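# Seat a blue three-stud brick at brick 1's spot

## Task

Take a blue brick that is three studs long and push it fully down onto the studs of the white plate, at the location the reference picture 'shape' labels as brick 1; when finished, neither hand may be in contact with any brick.

## Robot and tools

Robot: two arms. left_arm sits on the +y side and carries a left hand; right_arm carries a right hand. Measured bases in the scene frame: left_arm (+0.009, +0.234, +0.047) m, right_arm (+0.042, -0.351, +0.001) m, both turned almost not at all about z. A camera stand stands behind the arms. Loose parts may get a brief random nudge.

Frames. Scene frame: origin at table-top height, halfway between the nominal bases, +z up, +x away from the robot over the table. Arm names do not match image sides. Each arm's hand pose, Hand target and offsets use that arm's own base frame. Fixed cameras use the scene frame.

Hand point: a point 0.15 m out from the wrist face along the fingers and 0.05 m in front of the palm. Its +z runs along straight fingers, +y out of the palm, +x across the palm. On the right hand +x points away from the thumb; on the left hand it points toward it. Straight fingertips reach 0.06-0.07 m past the point along +z and lie 0.06 m behind it along -y. A wrist bracket on the little-finger side can strike things.

Row layout (execute_actions and move). One flat row of 28 numbers covers both arms, each number in [-1, 1]. Numbers 1-6 are left_arm dx, dy, dz, rx, ry, rz. Numbers 7-12 are left-hand slots. Number 13 is left force_limit and 14 is left speed. Numbers 15-28 repeat that layout for right_arm.

Pose numbers are offsets, not poses. They count from that arm's Hand target at the start of the call or action, along the arm's base axes. A scale of 1.0 means 0.6 m, or 180 degrees for rotation. rx, ry, rz form a single rotation vector, and the turn happens about the Hand target's position. Every row of one action counts from the same start, so repeating an offset in a later call moves the arm further. All six pose numbers at 0 asks again for the current Hand target. The controller clips commanded orientation to within 40 degrees of the measured one. Expect the hand to settle 1-3 cm off, usually low, with no contact. If it stays short, send the remaining gap as an offset.

Hand slots. Slots 7-9 hold grasp numbers a, b, c, each from -1 to +1. Slots 10-12 must be exactly 0 or the row is refused. a curls index and middle and bends the thumb. b curls ring and little. c swings the thumb in front of the palm. All three at 0 gives a fully open hand. To hold a grip or leave a hand unchanged, resend its last a, b, c. With c = 1, the thumb and fingers can enclose objects about 0.035-0.065 m thick.

force_limit runs from -1 (about 0 N) to +1 (10 N at the fingertip, 15 N for thumb motors). speed goes from nearly 0 at -1 up to full at +0.48 and stays full above that. For a soft grip, close at speed -0.94 or lower. Changing force_limit or speed alone does not restart a stopped motor; send a new, more-closed target. To loosen, send a target more open than hand_measured.

Tools:
- execute_actions: actions is a list of actions, and each action is a list of up to 15 rows of 28 numbers. Each row is one 1/30 s step; a shorter action keeps its last row until step 15, so one action is 0.5 s. cameras is a list of names, ["all"], or []. Images come back only when actions is empty or cameras asks for them.
- move: target is one 28-number row or a list of up to 15 rows. Every row is an offset from the same starting Hand targets. The hand point travels in a straight line. speed is the top speed in m/s, from 0.002 to 4.3, default 0.25; turning is capped at twice that in rad/s. Give one number, or one per target. blend is in metres, one value or one per target; 0 stops at each target. blocking=false returns after about 0.5 s while the move keeps running. All paths end together and last between 0.5 and 10 s. Moves do not avoid obstacles or the other arm.
- wait: seconds from 0 to 10; each arm holds its last command.
- stop: brakes a running move.
- zoom_image: camera name plus region [x0, y0, x1, y1] in image pixels, at most 504 by 504. Only cameras from the newest image set can be zoomed.
- show_instructions: shows the reference pictures, including 'shape'.
- finished_scene: ends the scene for good; scene is optional and can only be 1.

Cameras: cam_head_left, cam_head_right, cam_high, cam_low, cam_left_wrist, cam_right_wrist, all 504x504. Wrist camera poses come from joint readings and may lag while the arm moves.

Results. end_effector_position is in metres and end_effector_quat_wxyz is the orientation, both in the arm's base frame. Hand target is the last commanded pose after clipping; the next offsets start from it. hand_measured, hand_stopped_by and hand_load_n give six values in motor order: little, ring, middle, index, thumb_bend, thumb_turn. hand_stopped_by reads moving, target, force, stalled or fault. hand_load_n is positive when the finger is being pushed open; a dropped grip shows as about 0. Joint velocities may say within noise. Joint torques include the arm's own weight. A move result adds a move: line. It reads done, off_target, moving, held or fault; limits=paced means the pose was clipped and limits=held means steps were withheld. Neither done nor off_target tells you whether the hand is touching something. MOTOR HOT warns of heating; an OVER-TEMPERATURE FAULT drops that arm for 30-60 s or longer.

Avoid: parts falling or being left off the table; releasing a part while it moves; fast impacts with the table or plate; arm-to-arm contact or one hand squeezing the other's fingers; overloading fingers; long stretched holds or pushing against unreachable poses, which heat motors; and paths close to an arm's own base. To end a press, command the target back beyond the hand point. Before finishing, seat the brick firmly, open the hand and lift clear.

Each tool is called after "Emit:" as name([rows], argument=value, ...), one row to a line, values as JSON.

Reference images:

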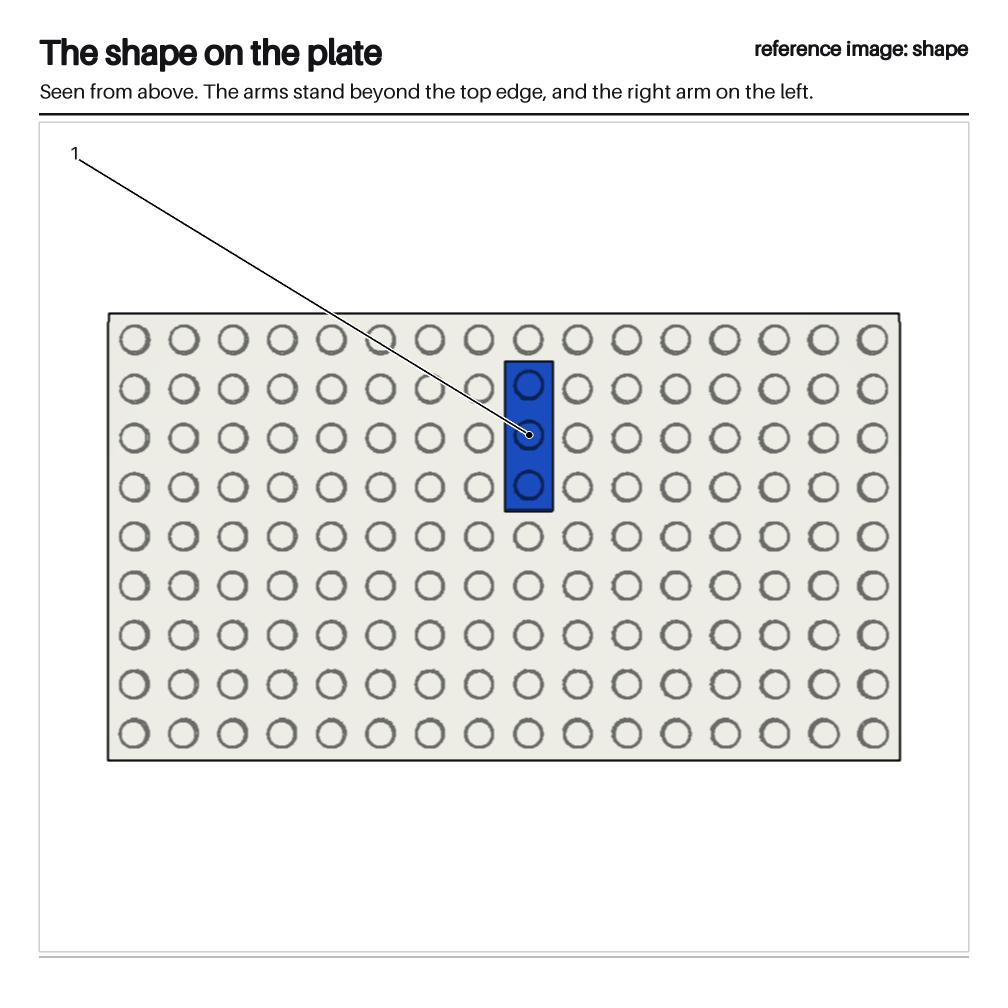

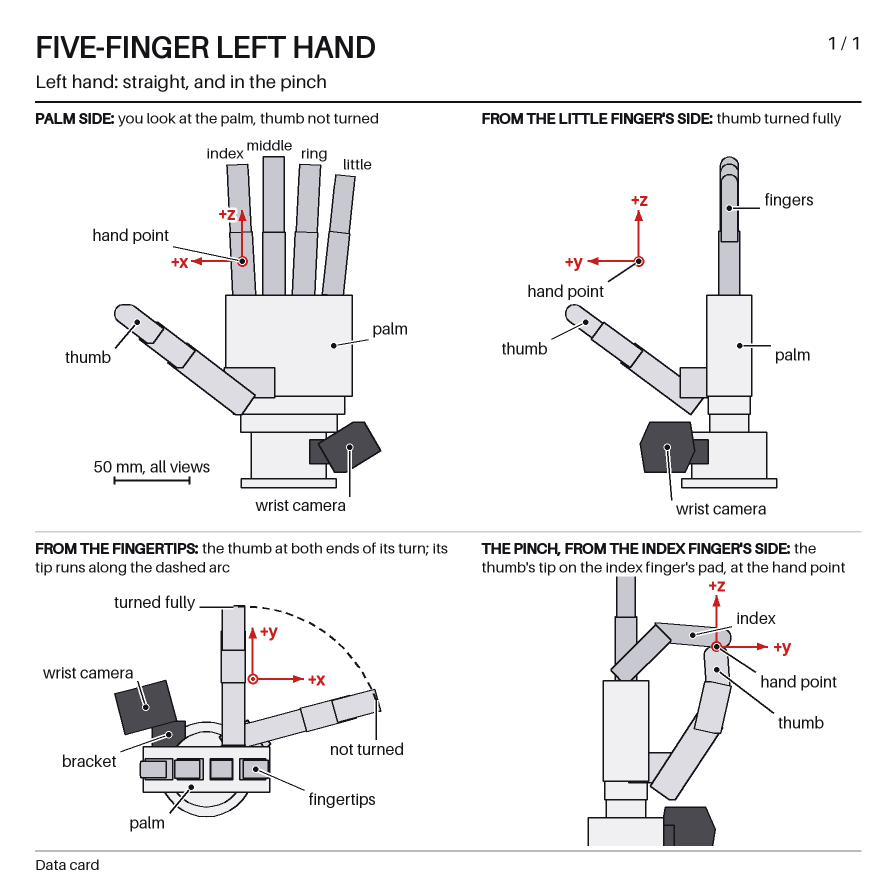

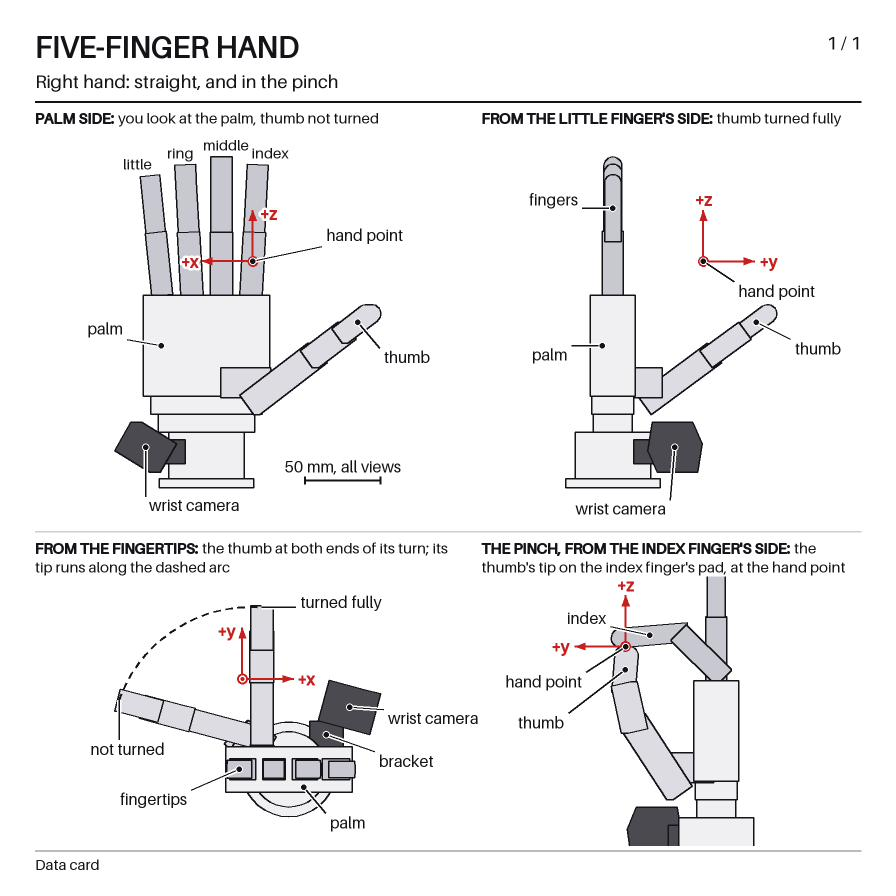

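## Session

Emit:
execute_actions(actions=[])

Scene clock: 0.00 s.
left_arm: end_effector_position=(+0.6748, +0.1642, +0.2587) hand_measured=(-1.000, -1.000, -1.000, -1.000, -1.000, -1.000) hand_load_n=(+0.0, +0.0, +0.0, +0.0, +0.0, +0.0) hand_stopped_by=(target, target, target, target, target, target) hand_force_limit=0.00 hand_speed=-0.80 end_effector_quat_wxyz=(-0.520, +0.785, -0.334, -0.029) | right_arm: end_effector_position=(+0.6173, +0.4260, +0.2142) hand_measured=(-1.000, -1.000, -1.000, -1.000, -1.000, -1.000) hand_load_n=(+0.0, +0.0, +0.0, +0.0, +0.0, +0.0) hand_stopped_by=(target, target, target, target, target, target) hand_force_limit=0.00 hand_speed=-0.80 end_effector_quat_wxyz=(+0.400, -0.548, +0.726, +0.112)
Joint positions: left_arm=[0.05 1.875 1.863 -0.915 -0.963 -0.372] | right_arm=[0.43 1.905 1.701 -0.573 -0.364 0.86]
Joint velocities: within noise
Joint torques (N m): no reading
Heat: left arm: hottest elbow 28 °C; right arm: hottest elbow 34 °C.
Hand target: left_arm +0.6808, +0.1645, +0.2650; -0.523, +0.786, -0.329, -0.023 | right_arm +0.6233, +0.4287, +0.2234; +0.409, -0.548, +0.722, +0.110

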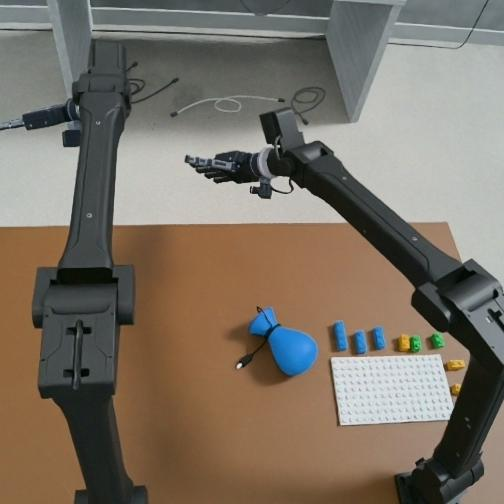

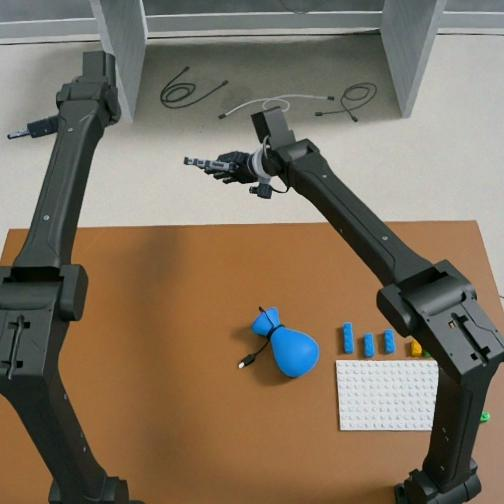

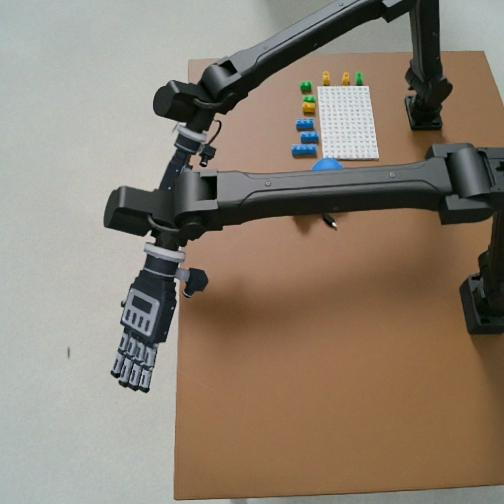

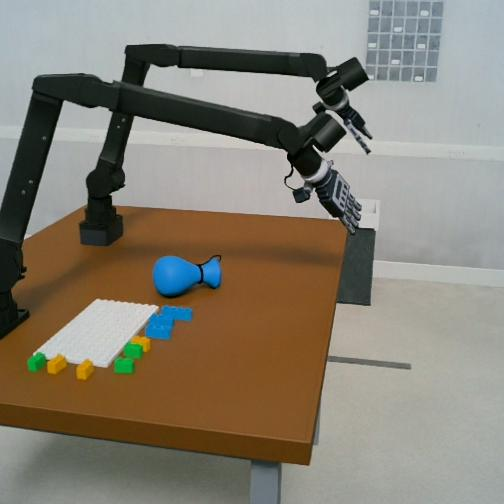

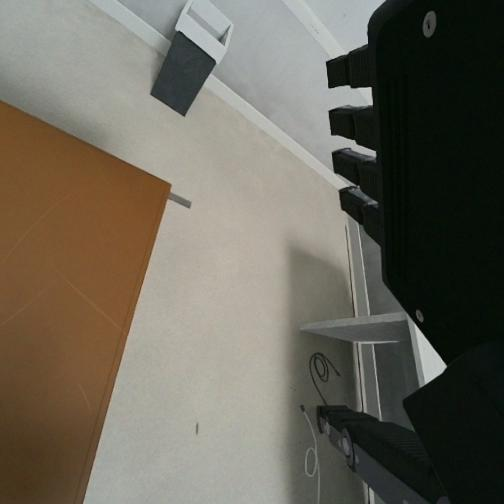

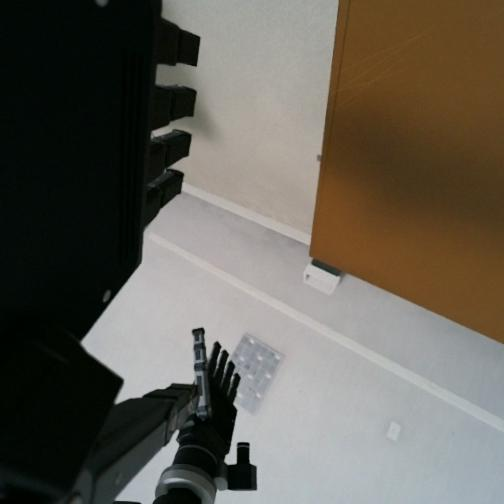

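Emit:
zoom_image(camera="cam_head_left", region=[304, 304, 504, 504])

Emit:
zoom_image(camera="cam_head_right", region=[304, 304, 504, 504])

Emit:
zoom_image(camera="cam_low", region=[0, 240, 200, 440])

Emit:
zoom_image(camera="cam_high", region=[270, 50, 420, 200])

Scaled by 2.520 from the camera's 504x504 image, which has a finer 720x720 frame.

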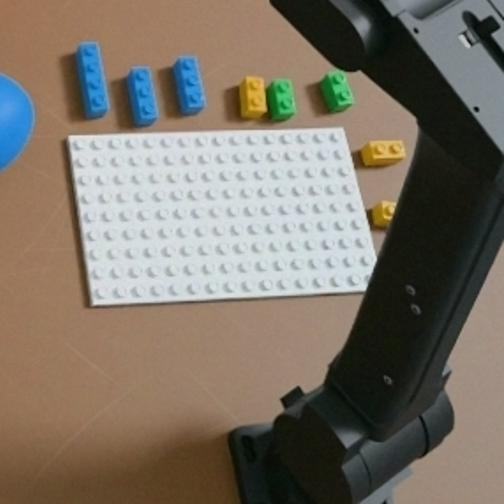

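Scaled by 2.520 from the camera's 504x504 image, which has a finer 720x720 frame.

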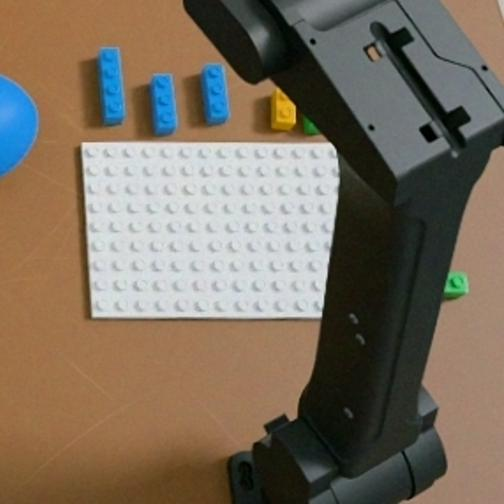

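Scaled by 2.520 from the camera's 504x504 image, which has a finer 720x720 frame.

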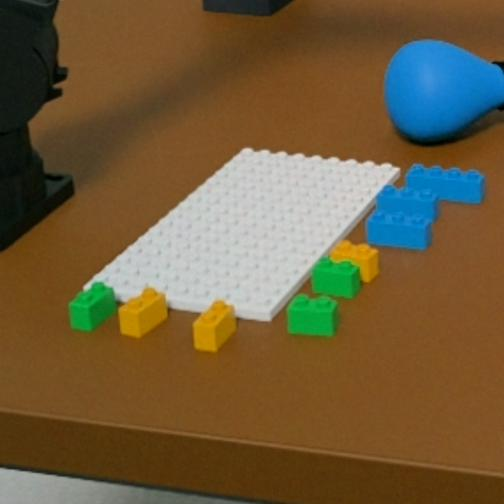

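Scaled by 3.360 from the camera's 504x504 image, which has a finer 720x720 frame.

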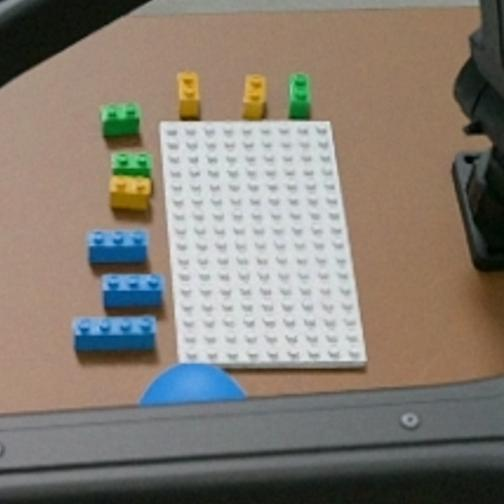

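Emit:
move([
  [0,0,0,0,0,0,0,0,0,0,0,0,0,-0.8,0.207,-0.890,0.0,0,0,-0.236,0,0,0,0,0,0,0,-0.8],
], speed=0.45)

Scene clock: 20.93 s.
left_arm: end_effector_position=(+0.6748, +0.1642, +0.2587) hand_measured=(-1.000, -1.000, -1.000, -1.000, -1.000, -1.000) hand_load_n=(+0.0, +0.0, +0.0, +0.0, +0.0, +0.0) hand_stopped_by=(target, target, target, target, target, target) hand_force_limit=0.00 hand_speed=-0.80 end_effector_quat_wxyz=(-0.520, +0.785, -0.334, -0.029) | right_arm: end_effector_position=(+0.7322, -0.1076, +0.2189) hand_measured=(-1.000, -1.000, -1.000, -1.000, -1.000, -1.000) hand_load_n=(+0.0, +0.0, +0.0, +0.0, +0.0, +0.0) hand_stopped_by=(target, target, target, target, target, target) hand_force_limit=0.00 hand_speed=-0.80 end_effector_quat_wxyz=(+0.417, -0.244, +0.874, -0.045)
Joint positions: left_arm=[0.05 1.875 1.863 -0.915 -0.963 -0.372] | right_arm=[-0.323 1.872 1.659 -0.554 -0.365 0.86]
Joint torques (N m): left_arm=[1.32 -16.79 8.77 1.62 -0.74 0.09] | right_arm=[0.62 -16.91 13.86 1.21 -0.11 -0.02]
Heat: left arm: hottest elbow 30 °C; right arm: hottest elbow 37 °C.
Hand target: left_arm +0.6808, +0.1645, +0.2650; -0.523, +0.786, -0.329, -0.023 | right_arm +0.7474, -0.1054, +0.2234; +0.421, -0.249, +0.871, -0.046
Off the commanded pose: left_arm 0.009 m, 1 deg | right_arm 0.016 m, 1 deg.
move: off_target (right_arm)

Emit:
move([
  [-0.30,-0.69,0.0,-0.084,0.007,-0.40,0,0,0,0,0,0,0,-0.8,-0.538,-0.830,0.03,0,0,-0.261,0,0,0,0,0,0,0,-0.8],
], speed=0.5)

Scene clock: 23.83 s.
left_arm: end_effector_position=(+0.5000, -0.2453, +0.2607) hand_measured=(-1.000, -1.000, -1.000, -1.000, -1.000, -1.000) hand_load_n=(+0.0, +0.0, +0.0, +0.0, +0.0, +0.0) hand_stopped_by=(target, target, target, target, target, target) hand_force_limit=0.00 hand_speed=-0.80 end_effector_quat_wxyz=(+0.328, -0.510, +0.731, -0.313) | right_arm: end_effector_position=(+0.4131, -0.5934, +0.2354) hand_measured=(-1.000, -1.000, -1.000, -1.000, -1.000, -1.000) hand_load_n=(+0.0, +0.0, +0.0, +0.0, +0.0, +0.0) hand_stopped_by=(target, target, target, target, target, target) hand_force_limit=0.00 hand_speed=-0.80 end_effector_quat_wxyz=(+0.365, +0.125, +0.899, -0.206)
Joint positions: left_arm=[-0.496 1.338 1.229 -0.551 -0.275 -0.008] | right_arm=[-1.144 1.819 1.627 -0.576 -0.367 0.86]
Joint torques (N m): left_arm=[1.44 -10.4 7.41 2.76 -0.12 0.21] | right_arm=[0.91 -16.32 13.9 1.17 -0.11 -0.03]
Heat: left arm: hottest elbow 30 °C; right arm: hottest elbow 38 °C.
Hand target: left_arm +0.5009, -0.2495, +0.2651; +0.332, -0.500, +0.732, -0.321 | right_arm +0.4246, -0.6034, +0.2414; +0.368, +0.119, +0.898, -0.210
Off the commanded pose: left_arm 0.006 m, 2 deg | right_arm 0.016 m, 1 deg.
move: off_target (right_arm)

Emit:
move(target=[-0.208,-0.474,-0.158,-0.0837,0.0067,-0.4025,0.45,0.33,1,0,0,0,0,0.2,0,0,0,0,0,0,0,0,0,0,0,0,0,-0.8], speed=0.4, cameras=["all"])

Scene clock: 27.97 s.
left_arm: end_effector_position=(+0.3672, -0.5179, +0.1617) hand_measured=(-0.386, -0.306, -0.168, -0.166, -0.412, +1.000) hand_load_n=(+0.0, +0.0, +0.0, +0.0, +0.0, +0.0) hand_stopped_by=(target, target, target, target, target, target) hand_force_limit=0.00 hand_speed=0.20 end_effector_quat_wxyz=(-0.001, -0.029, +0.849, -0.528) | right_arm: end_effector_position=(+0.4131, -0.5934, +0.2354) hand_measured=(-1.000, -1.000, -1.000, -1.000, -1.000, -1.000) hand_load_n=(+0.0, +0.0, +0.0, +0.0, +0.0, +0.0) hand_stopped_by=(target, target, target, target, target, target) hand_force_limit=0.00 hand_speed=-0.80 end_effector_quat_wxyz=(+0.365, +0.125, +0.899, -0.206)
Joint positions: left_arm=[-0.75 1.682 1.261 -0.189 0.69 0.382] | right_arm=[-1.144 1.819 1.627 -0.576 -0.367 0.86]
Joint torques (N m): left_arm=[1.08 -11.69 10.06 2.18 0.4 0.2] | right_arm=[1.03 -16.38 14.05 1.14 -0.11 -0.04]
Heat: left arm: hottest elbow 31 °C; right arm: hottest elbow 38 °C.
Hand target: left_arm +0.3760, -0.5339, +0.1701; +0.008, -0.012, +0.843, -0.537 | right_arm +0.4246, -0.6034, +0.2414; +0.368, +0.119, +0.898, -0.210
Off the commanded pose: left_arm 0.020 m, 3 deg | right_arm 0.016 m, 1 deg.
move: off_target (left_arm, right_arm)
camera_calibration:
cam_left_wrist: T_world_to_cam=[[-0.219727, -0.465283, 0.857457, -0.295117], [-0.902328, 0.431041, 0.00267073, 0.566524], [-0.370842, -0.773121, -0.514549, -0.0669464], [0, 0, 0, 1]] pos_world=[0.421519, -0.433266, 0.21709]
cam_right_wrist: T_world_to_cam=[[0.180188, 0.846171, -0.501525, 0.549237], [0.35281, 0.420346, 0.835963, -0.0944235], [0.918182, -0.327573, -0.222796, -0.408455], [0, 0, 0, 1]] pos_world=[0.309384, -0.558857, 0.263388]

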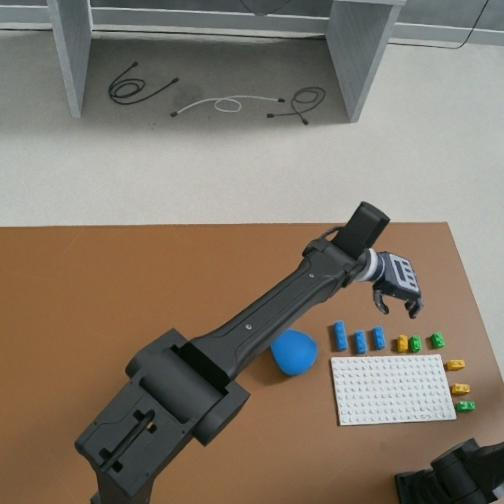

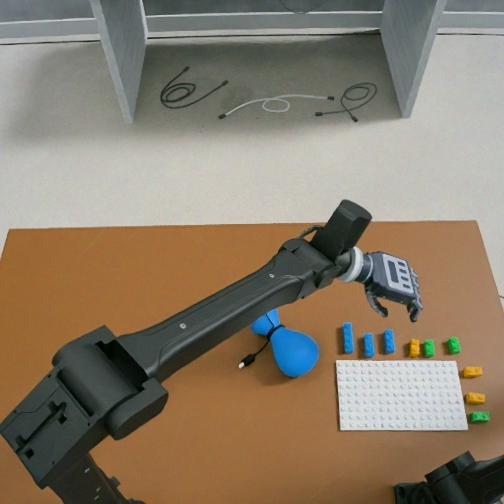

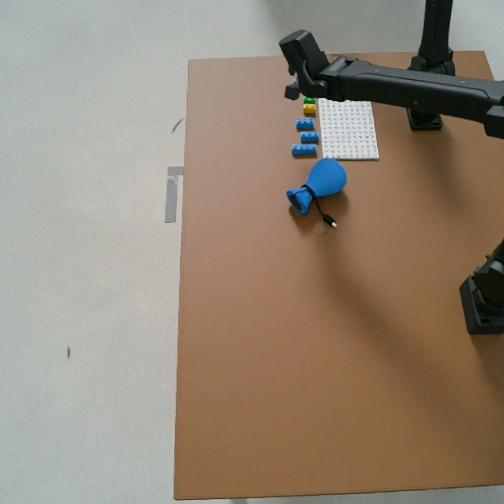

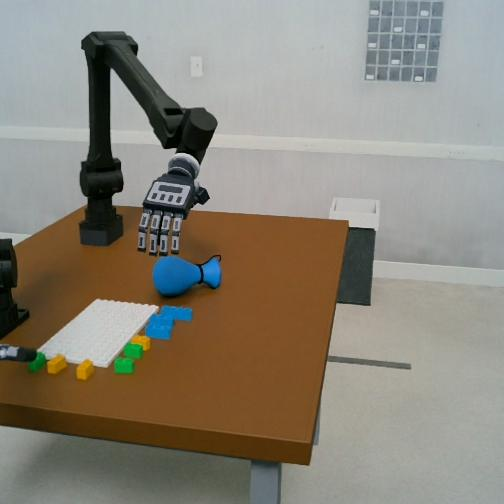

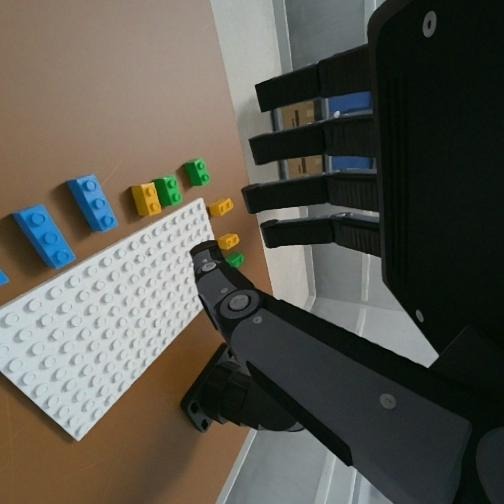

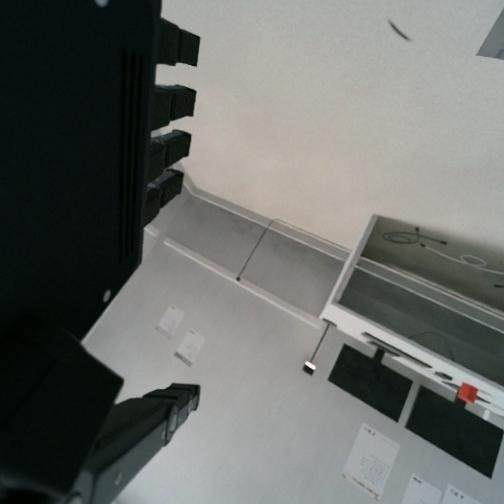

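Emit:
move(target=[0.007,-0.031,-0.182,0,0,0,0.45,0.33,1,0,0,0,0,0.2,0,0,0,0,0,0,0,0,0,0,0,0,0,-0.8], speed=0.2, cameras=["all"])

Emit:
zoom_image(camera="cam_head_left", region=[304, 224, 504, 424])

Emit:
zoom_image(camera="cam_head_right", region=[304, 224, 504, 424])

Emit:
zoom_image(camera="cam_left_wrist", region=[0, 100, 400, 500])

Emit:
zoom_image(camera="cam_low", region=[20, 200, 220, 400])

Scene clock: 32.10 s.
left_arm: end_effector_position=(+0.3838, -0.5427, +0.0653) hand_measured=(-0.386, -0.306, -0.168, -0.166, -0.412, +1.000) hand_load_n=(+0.0, +0.0, +0.0, +0.0, +0.0, +0.0) hand_stopped_by=(target, target, target, target, target, target) hand_force_limit=0.00 hand_speed=0.20 end_effector_quat_wxyz=(+0.007, -0.021, +0.845, -0.534) | right_arm: end_effector_position=(+0.4131, -0.5934, +0.2354) hand_measured=(-1.000, -1.000, -1.000, -1.000, -1.000, -1.000) hand_load_n=(+0.0, +0.0, +0.0, +0.0, +0.0, +0.0) hand_stopped_by=(target, target, target, target, target, target) hand_force_limit=0.00 hand_speed=-0.80 end_effector_quat_wxyz=(+0.365, +0.125, +0.899, -0.206)
Joint positions: left_arm=[-0.762 1.872 1.232 0.055 0.681 0.383] | right_arm=[-1.144 1.819 1.627 -0.576 -0.367 0.86]
Joint torques (N m): left_arm=[0.32 -14.56 6.64 2.69 0.1 0.09] | right_arm=[0.73 -16.32 14 1.21 -0.09 -0.03]
Heat: left arm: hottest elbow 32 °C; right arm: hottest elbow 38 °C.
Hand target: left_arm +0.3803, -0.5525, +0.0610; +0.008, -0.012, +0.843, -0.537 | right_arm +0.4246, -0.6034, +0.2414; +0.368, +0.119, +0.898, -0.210
Off the commanded pose: left_arm 0.011 m, 1 deg | right_arm 0.016 m, 1 deg.
move: off_target (left_arm, right_arm)
camera_calibration:
cam_left_wrist: T_world_to_cam=[[-0.241027, -0.452967, 0.858328, -0.205538], [-0.899796, 0.435719, -0.0227288, 0.595588], [-0.363694, -0.777798, -0.512598, -0.134923], [0, 0, 0, 1]] pos_world=[0.437296, -0.457554, 0.120794]
cam_right_wrist: T_world_to_cam=[[0.180188, 0.846171, -0.501525, 0.549237], [0.35281, 0.420346, 0.835963, -0.0944235], [0.918182, -0.327573, -0.222796, -0.408455], [0, 0, 0, 1]] pos_world=[0.309384, -0.558857, 0.263388]

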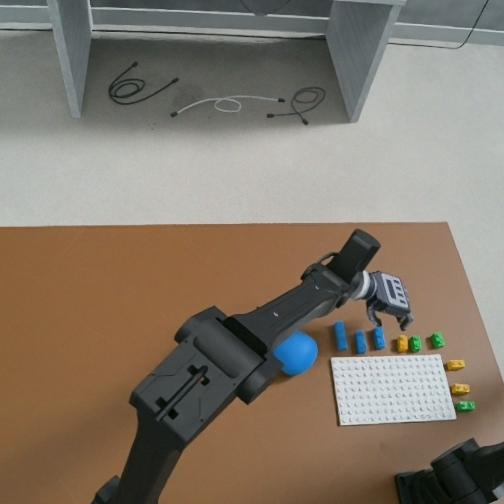

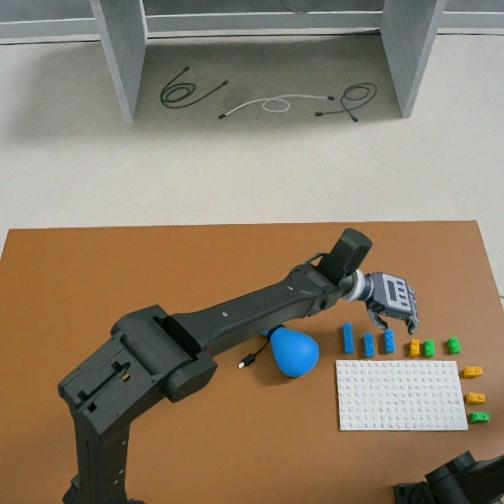

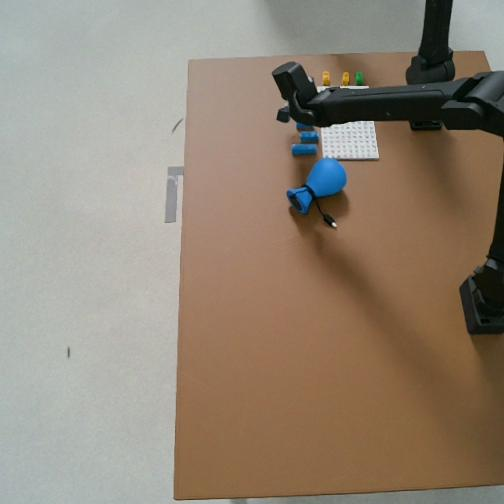

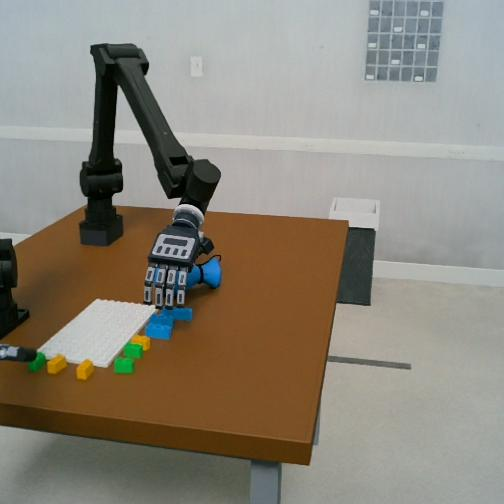

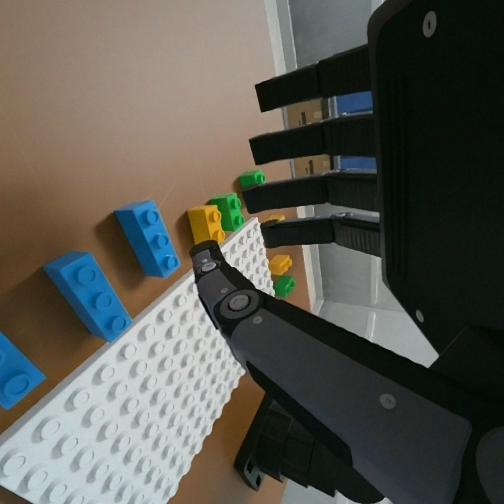

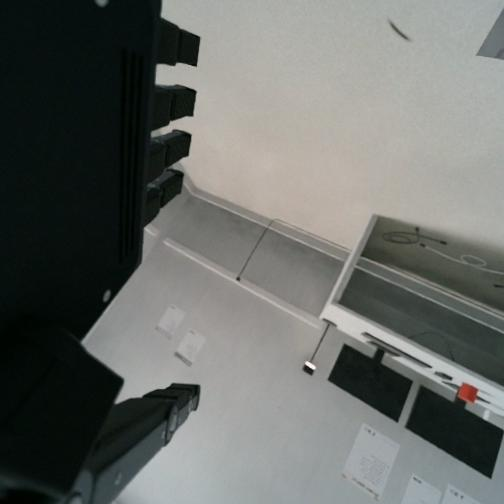

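Scaled by 2.520 from the camera's 504x504 image, which has a finer 720x720 frame.

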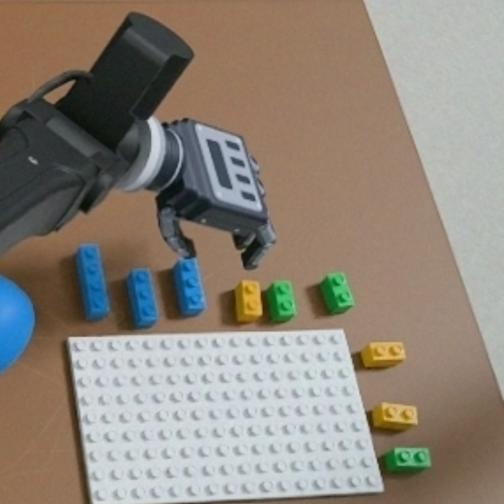

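Scaled by 2.520 from the camera's 504x504 image, which has a finer 720x720 frame.

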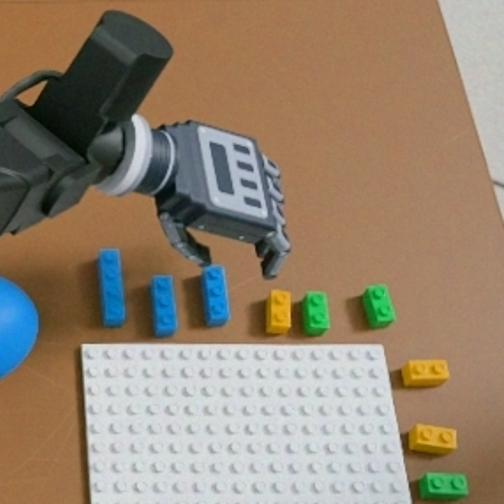

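Scaled by 1.260 from the camera's 504x504 image, which has a finer 720x720 frame.

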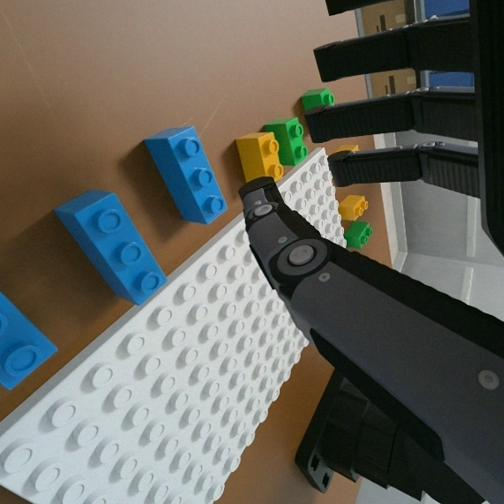

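Scaled by 2.520 from the camera's 504x504 image, which has a finer 720x720 frame.

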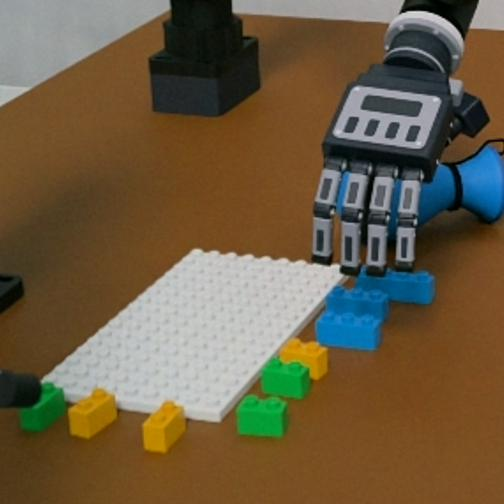

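Emit:
move(target=[-0.005,0,-0.067,0,0,-0.014,0.45,0.33,1,0,0,0,0,0.2,0,0,0,0,0,0,0,0,0,0,0,0,0,-0.8], speed=0.12, cameras=["cam_head_left","cam_head_right","cam_low","cam_left_wrist"])

Emit:
zoom_image(camera="cam_head_left", region=[330, 290, 430, 390])

Emit:
zoom_image(camera="cam_head_right", region=[340, 290, 440, 390])

Emit:
zoom_image(camera="cam_low", region=[110, 250, 210, 350])

Emit:
zoom_image(camera="cam_left_wrist", region=[100, 120, 350, 370])

Scene clock: 38.53 s.
left_arm: end_effector_position=(+0.3822, -0.5463, +0.0309) hand_measured=(-0.386, -0.306, -0.168, -0.166, -0.412, +1.000) hand_load_n=(+0.0, +0.0, +0.0, +0.0, +0.0, +0.0) hand_stopped_by=(target, target, target, target, target, target) hand_force_limit=0.00 hand_speed=0.20 end_effector_quat_wxyz=(-0.004, -0.006, +0.844, -0.536) | right_arm: end_effector_position=(+0.4131, -0.5934, +0.2354) hand_measured=(-1.000, -1.000, -1.000, -1.000, -1.000, -1.000) hand_load_n=(+0.0, +0.0, +0.0, +0.0, +0.0, +0.0) hand_stopped_by=(target, target, target, target, target, target) hand_force_limit=0.00 hand_speed=-0.80 end_effector_quat_wxyz=(+0.365, +0.125, +0.899, -0.206)
Joint positions: left_arm=[-0.762 1.941 1.229 0.116 0.714 0.404] | right_arm=[-1.144 1.819 1.627 -0.576 -0.367 0.86]
Joint torques (N m): left_arm=[0.79 -14.33 5.93 2.7 0.39 0.23] | right_arm=[0.85 -16.09 14.01 1.24 -0.1 -0.04]
Heat: left arm: hottest elbow 33 °C; right arm: hottest elbow 39 °C.
Hand target: left_arm +0.3773, -0.5526, +0.0209; -0.004, +0.007, +0.843, -0.537 | right_arm +0.4246, -0.6034, +0.2414; +0.368, +0.119, +0.898, -0.210
Off the commanded pose: left_arm 0.013 m, 1 deg | right_arm 0.016 m, 1 deg.
move: off_target (left_arm, right_arm)
camera_calibration:
cam_left_wrist: T_world_to_cam=[[-0.255994, -0.439202, 0.861144, -0.164839], [-0.883453, 0.467906, -0.0239837, 0.606281], [-0.392401, -0.76692, -0.507795, -0.139221], [0, 0, 0, 1]] pos_world=[0.438792, -0.462852, 0.0857951]
Images, in order (width x height): cam_head_left 504x504, cam_head_right 504x504, cam_low 504x504, cam_left_wrist 504x504.

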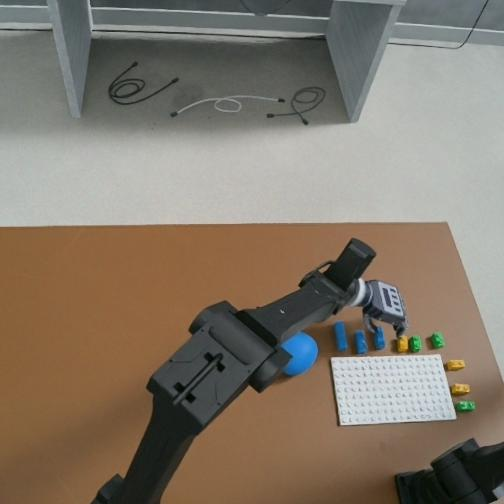

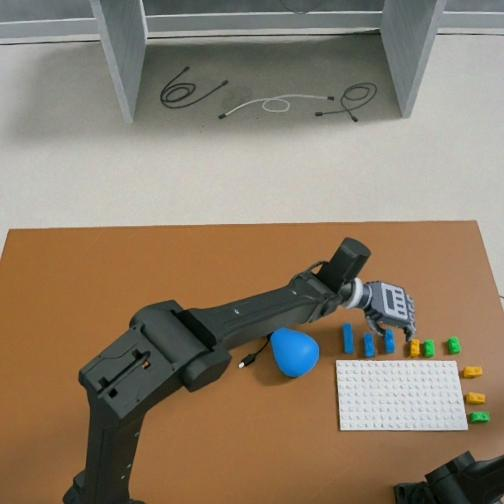

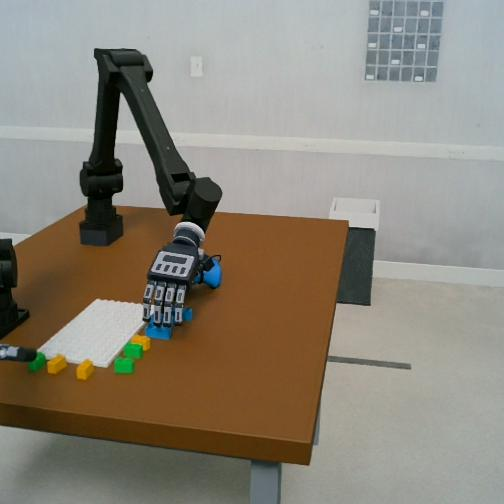

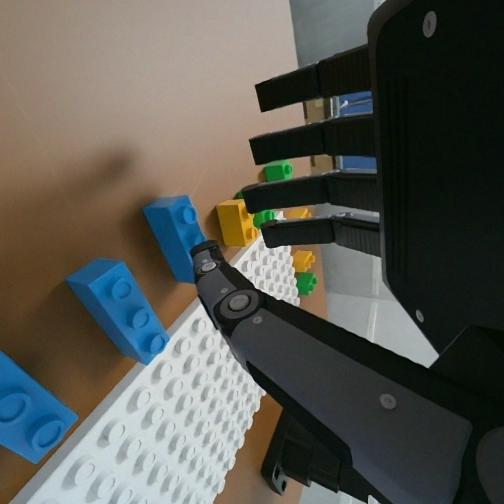

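Scaled by 5.040 from the camera's 504x504 image, which has a finer 720x720 frame.

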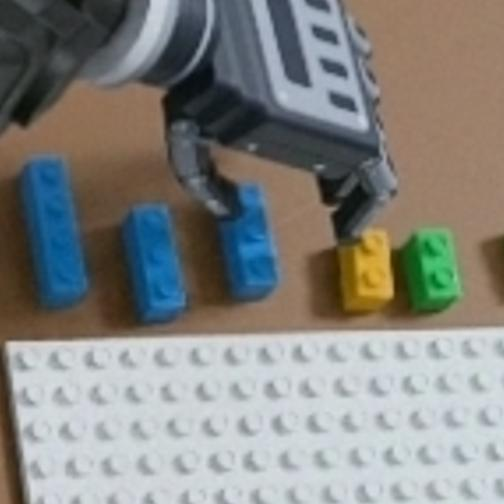

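Scaled by 5.040 from the camera's 504x504 image, which has a finer 720x720 frame.

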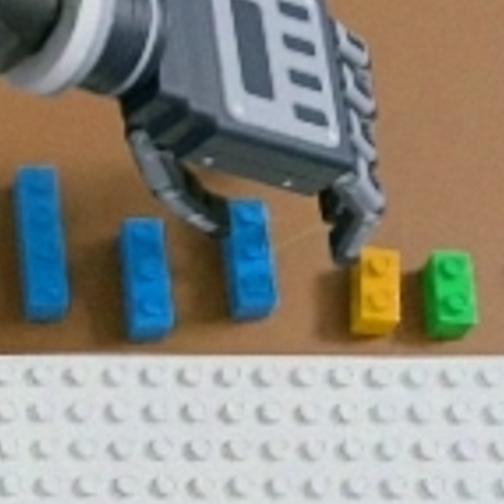

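Scaled by 5.040 from the camera's 504x504 image, which has a finer 720x720 frame.

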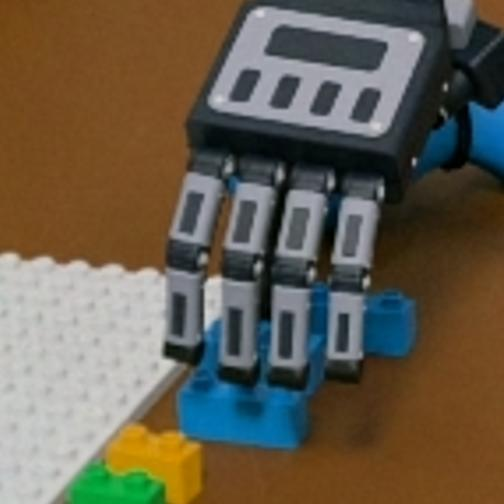

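Scaled by 2.016 from the camera's 504x504 image, which has a finer 720x720 frame.

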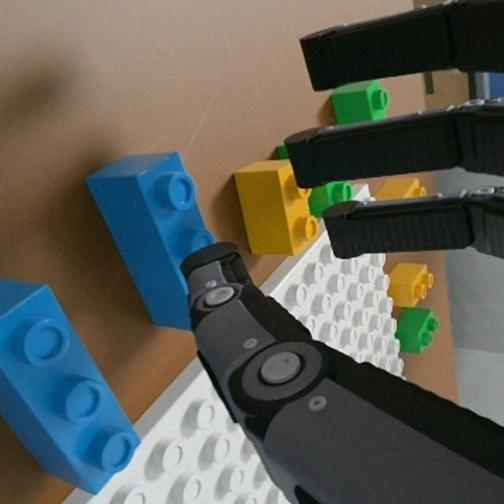

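Emit:
move(target=[0.005,0,-0.0333,0,-0.0486,0,0.47,0.33,1,0,0,0,0,0.2,0,0,0,0,0,0,0,0,0,0,0,0,0,-0.8], speed=0.1, cameras=["cam_head_left","cam_head_right","cam_low","cam_left_wrist"])

Emit:
zoom_image(camera="cam_head_right", region=[340, 290, 440, 390])

Emit:
zoom_image(camera="cam_low", region=[110, 250, 210, 350])

Emit:
zoom_image(camera="cam_left_wrist", region=[100, 150, 350, 400])

Scene clock: 46.60 s.
left_arm: end_effector_position=(+0.3877, -0.5472, +0.0165) hand_measured=(-0.388, -0.302, -0.128, -0.126, -0.396, +1.000) hand_load_n=(+0.0, +0.0, +0.0, +0.0, +0.0, +0.5) hand_stopped_by=(target, target, target, target, target, target) hand_force_limit=0.00 hand_speed=0.20 end_effector_quat_wxyz=(+0.062, +0.037, +0.840, -0.538) | right_arm: end_effector_position=(+0.4131, -0.5934, +0.2354) hand_measured=(-1.000, -1.000, -1.000, -1.000, -1.000, -1.000) hand_load_n=(+0.0, +0.0, +0.0, +0.0, +0.0, +0.0) hand_stopped_by=(target, target, target, target, target, target) hand_force_limit=0.00 hand_speed=-0.80 end_effector_quat_wxyz=(+0.365, +0.125, +0.899, -0.206)
Joint positions: left_arm=[-0.782 1.943 1.176 0.224 0.643 0.505] | right_arm=[-1.144 1.819 1.627 -0.576 -0.367 0.86]
Joint torques (N m): left_arm=[0.56 -13.51 5.3 2.84 0.02 0.19] | right_arm=[0.73 -16.15 13.97 1.2 -0.1 -0.03]
Heat: left arm: hottest elbow 33 °C; right arm: hottest elbow 39 °C.
Hand target: left_arm +0.3803, -0.5524, +0.0008; +0.060, +0.047, +0.841, -0.535 | right_arm +0.4246, -0.6034, +0.2414; +0.368, +0.119, +0.898, -0.210
Off the commanded pose: left_arm 0.018 m, 1 deg | right_arm 0.016 m, 1 deg.
move: off_target (left_arm, right_arm)
camera_calibration:
cam_left_wrist: T_world_to_cam=[[-0.3885, -0.432419, 0.813684, -0.0955542], [-0.867558, 0.469215, -0.164865, 0.608158], [-0.310502, -0.769968, -0.557439, -0.177628], [0, 0, 0, 1]] pos_world=[0.435335, -0.463444, 0.0789983]
Images, in order (width x height): cam_head_left 504x504, cam_head_right 504x504, cam_low 504x504, cam_left_wrist 504x504.

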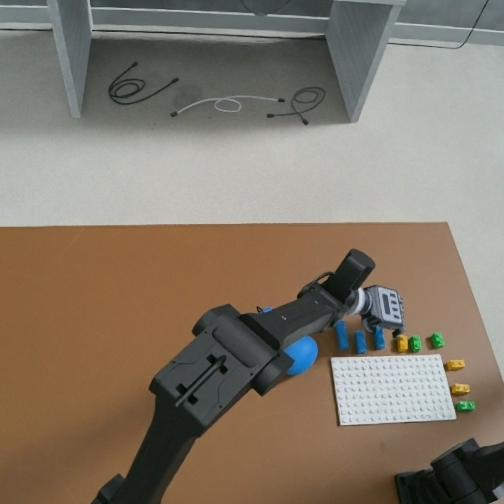

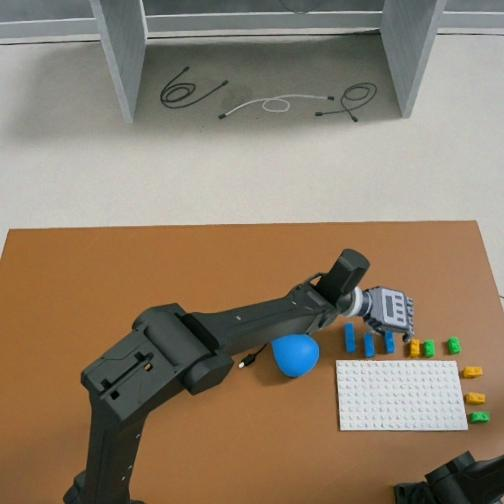

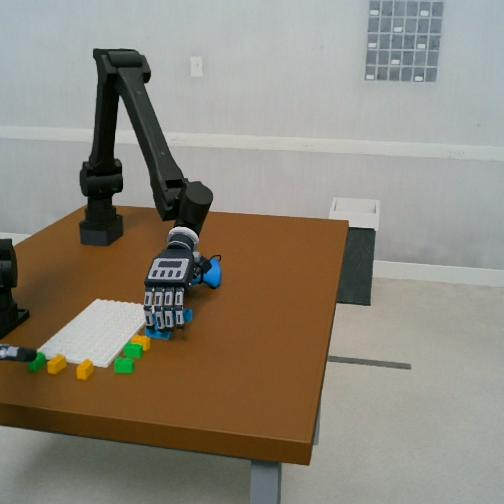

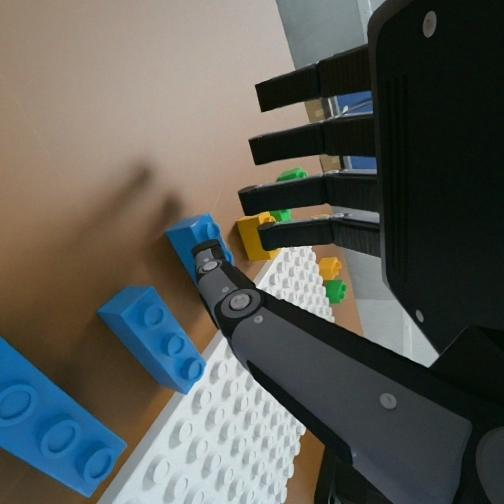

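Scaled by 5.040 from the camera's 504x504 image, which has a finer 720x720 frame.

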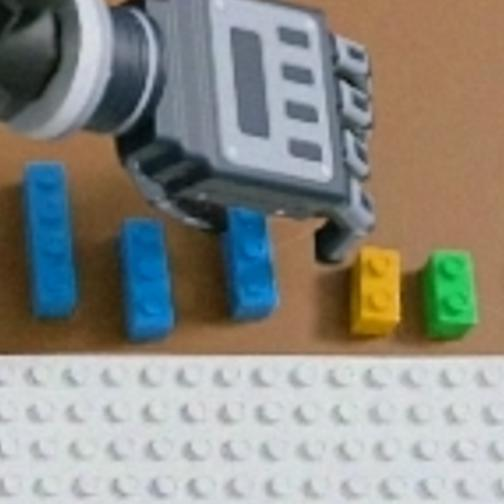

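Scaled by 5.040 from the camera's 504x504 image, which has a finer 720x720 frame.

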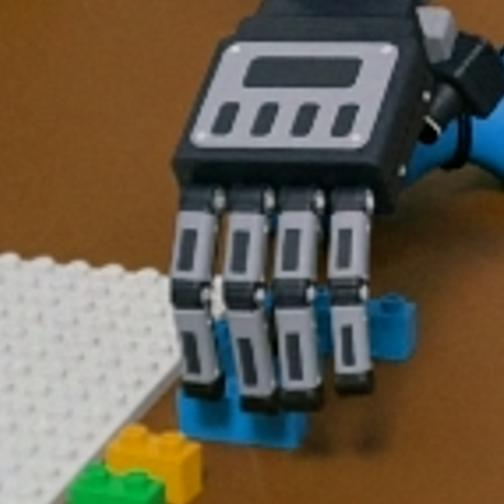

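Scaled by 2.016 from the camera's 504x504 image, which has a finer 720x720 frame.

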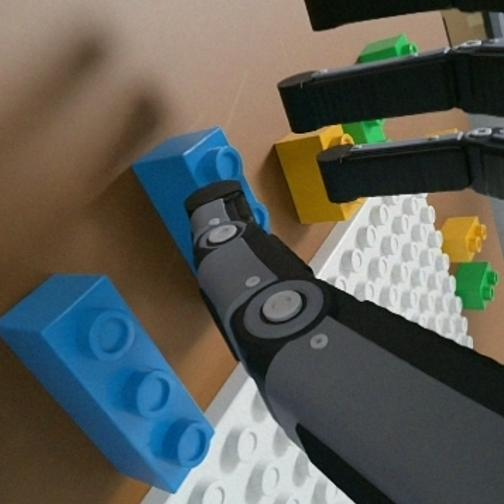

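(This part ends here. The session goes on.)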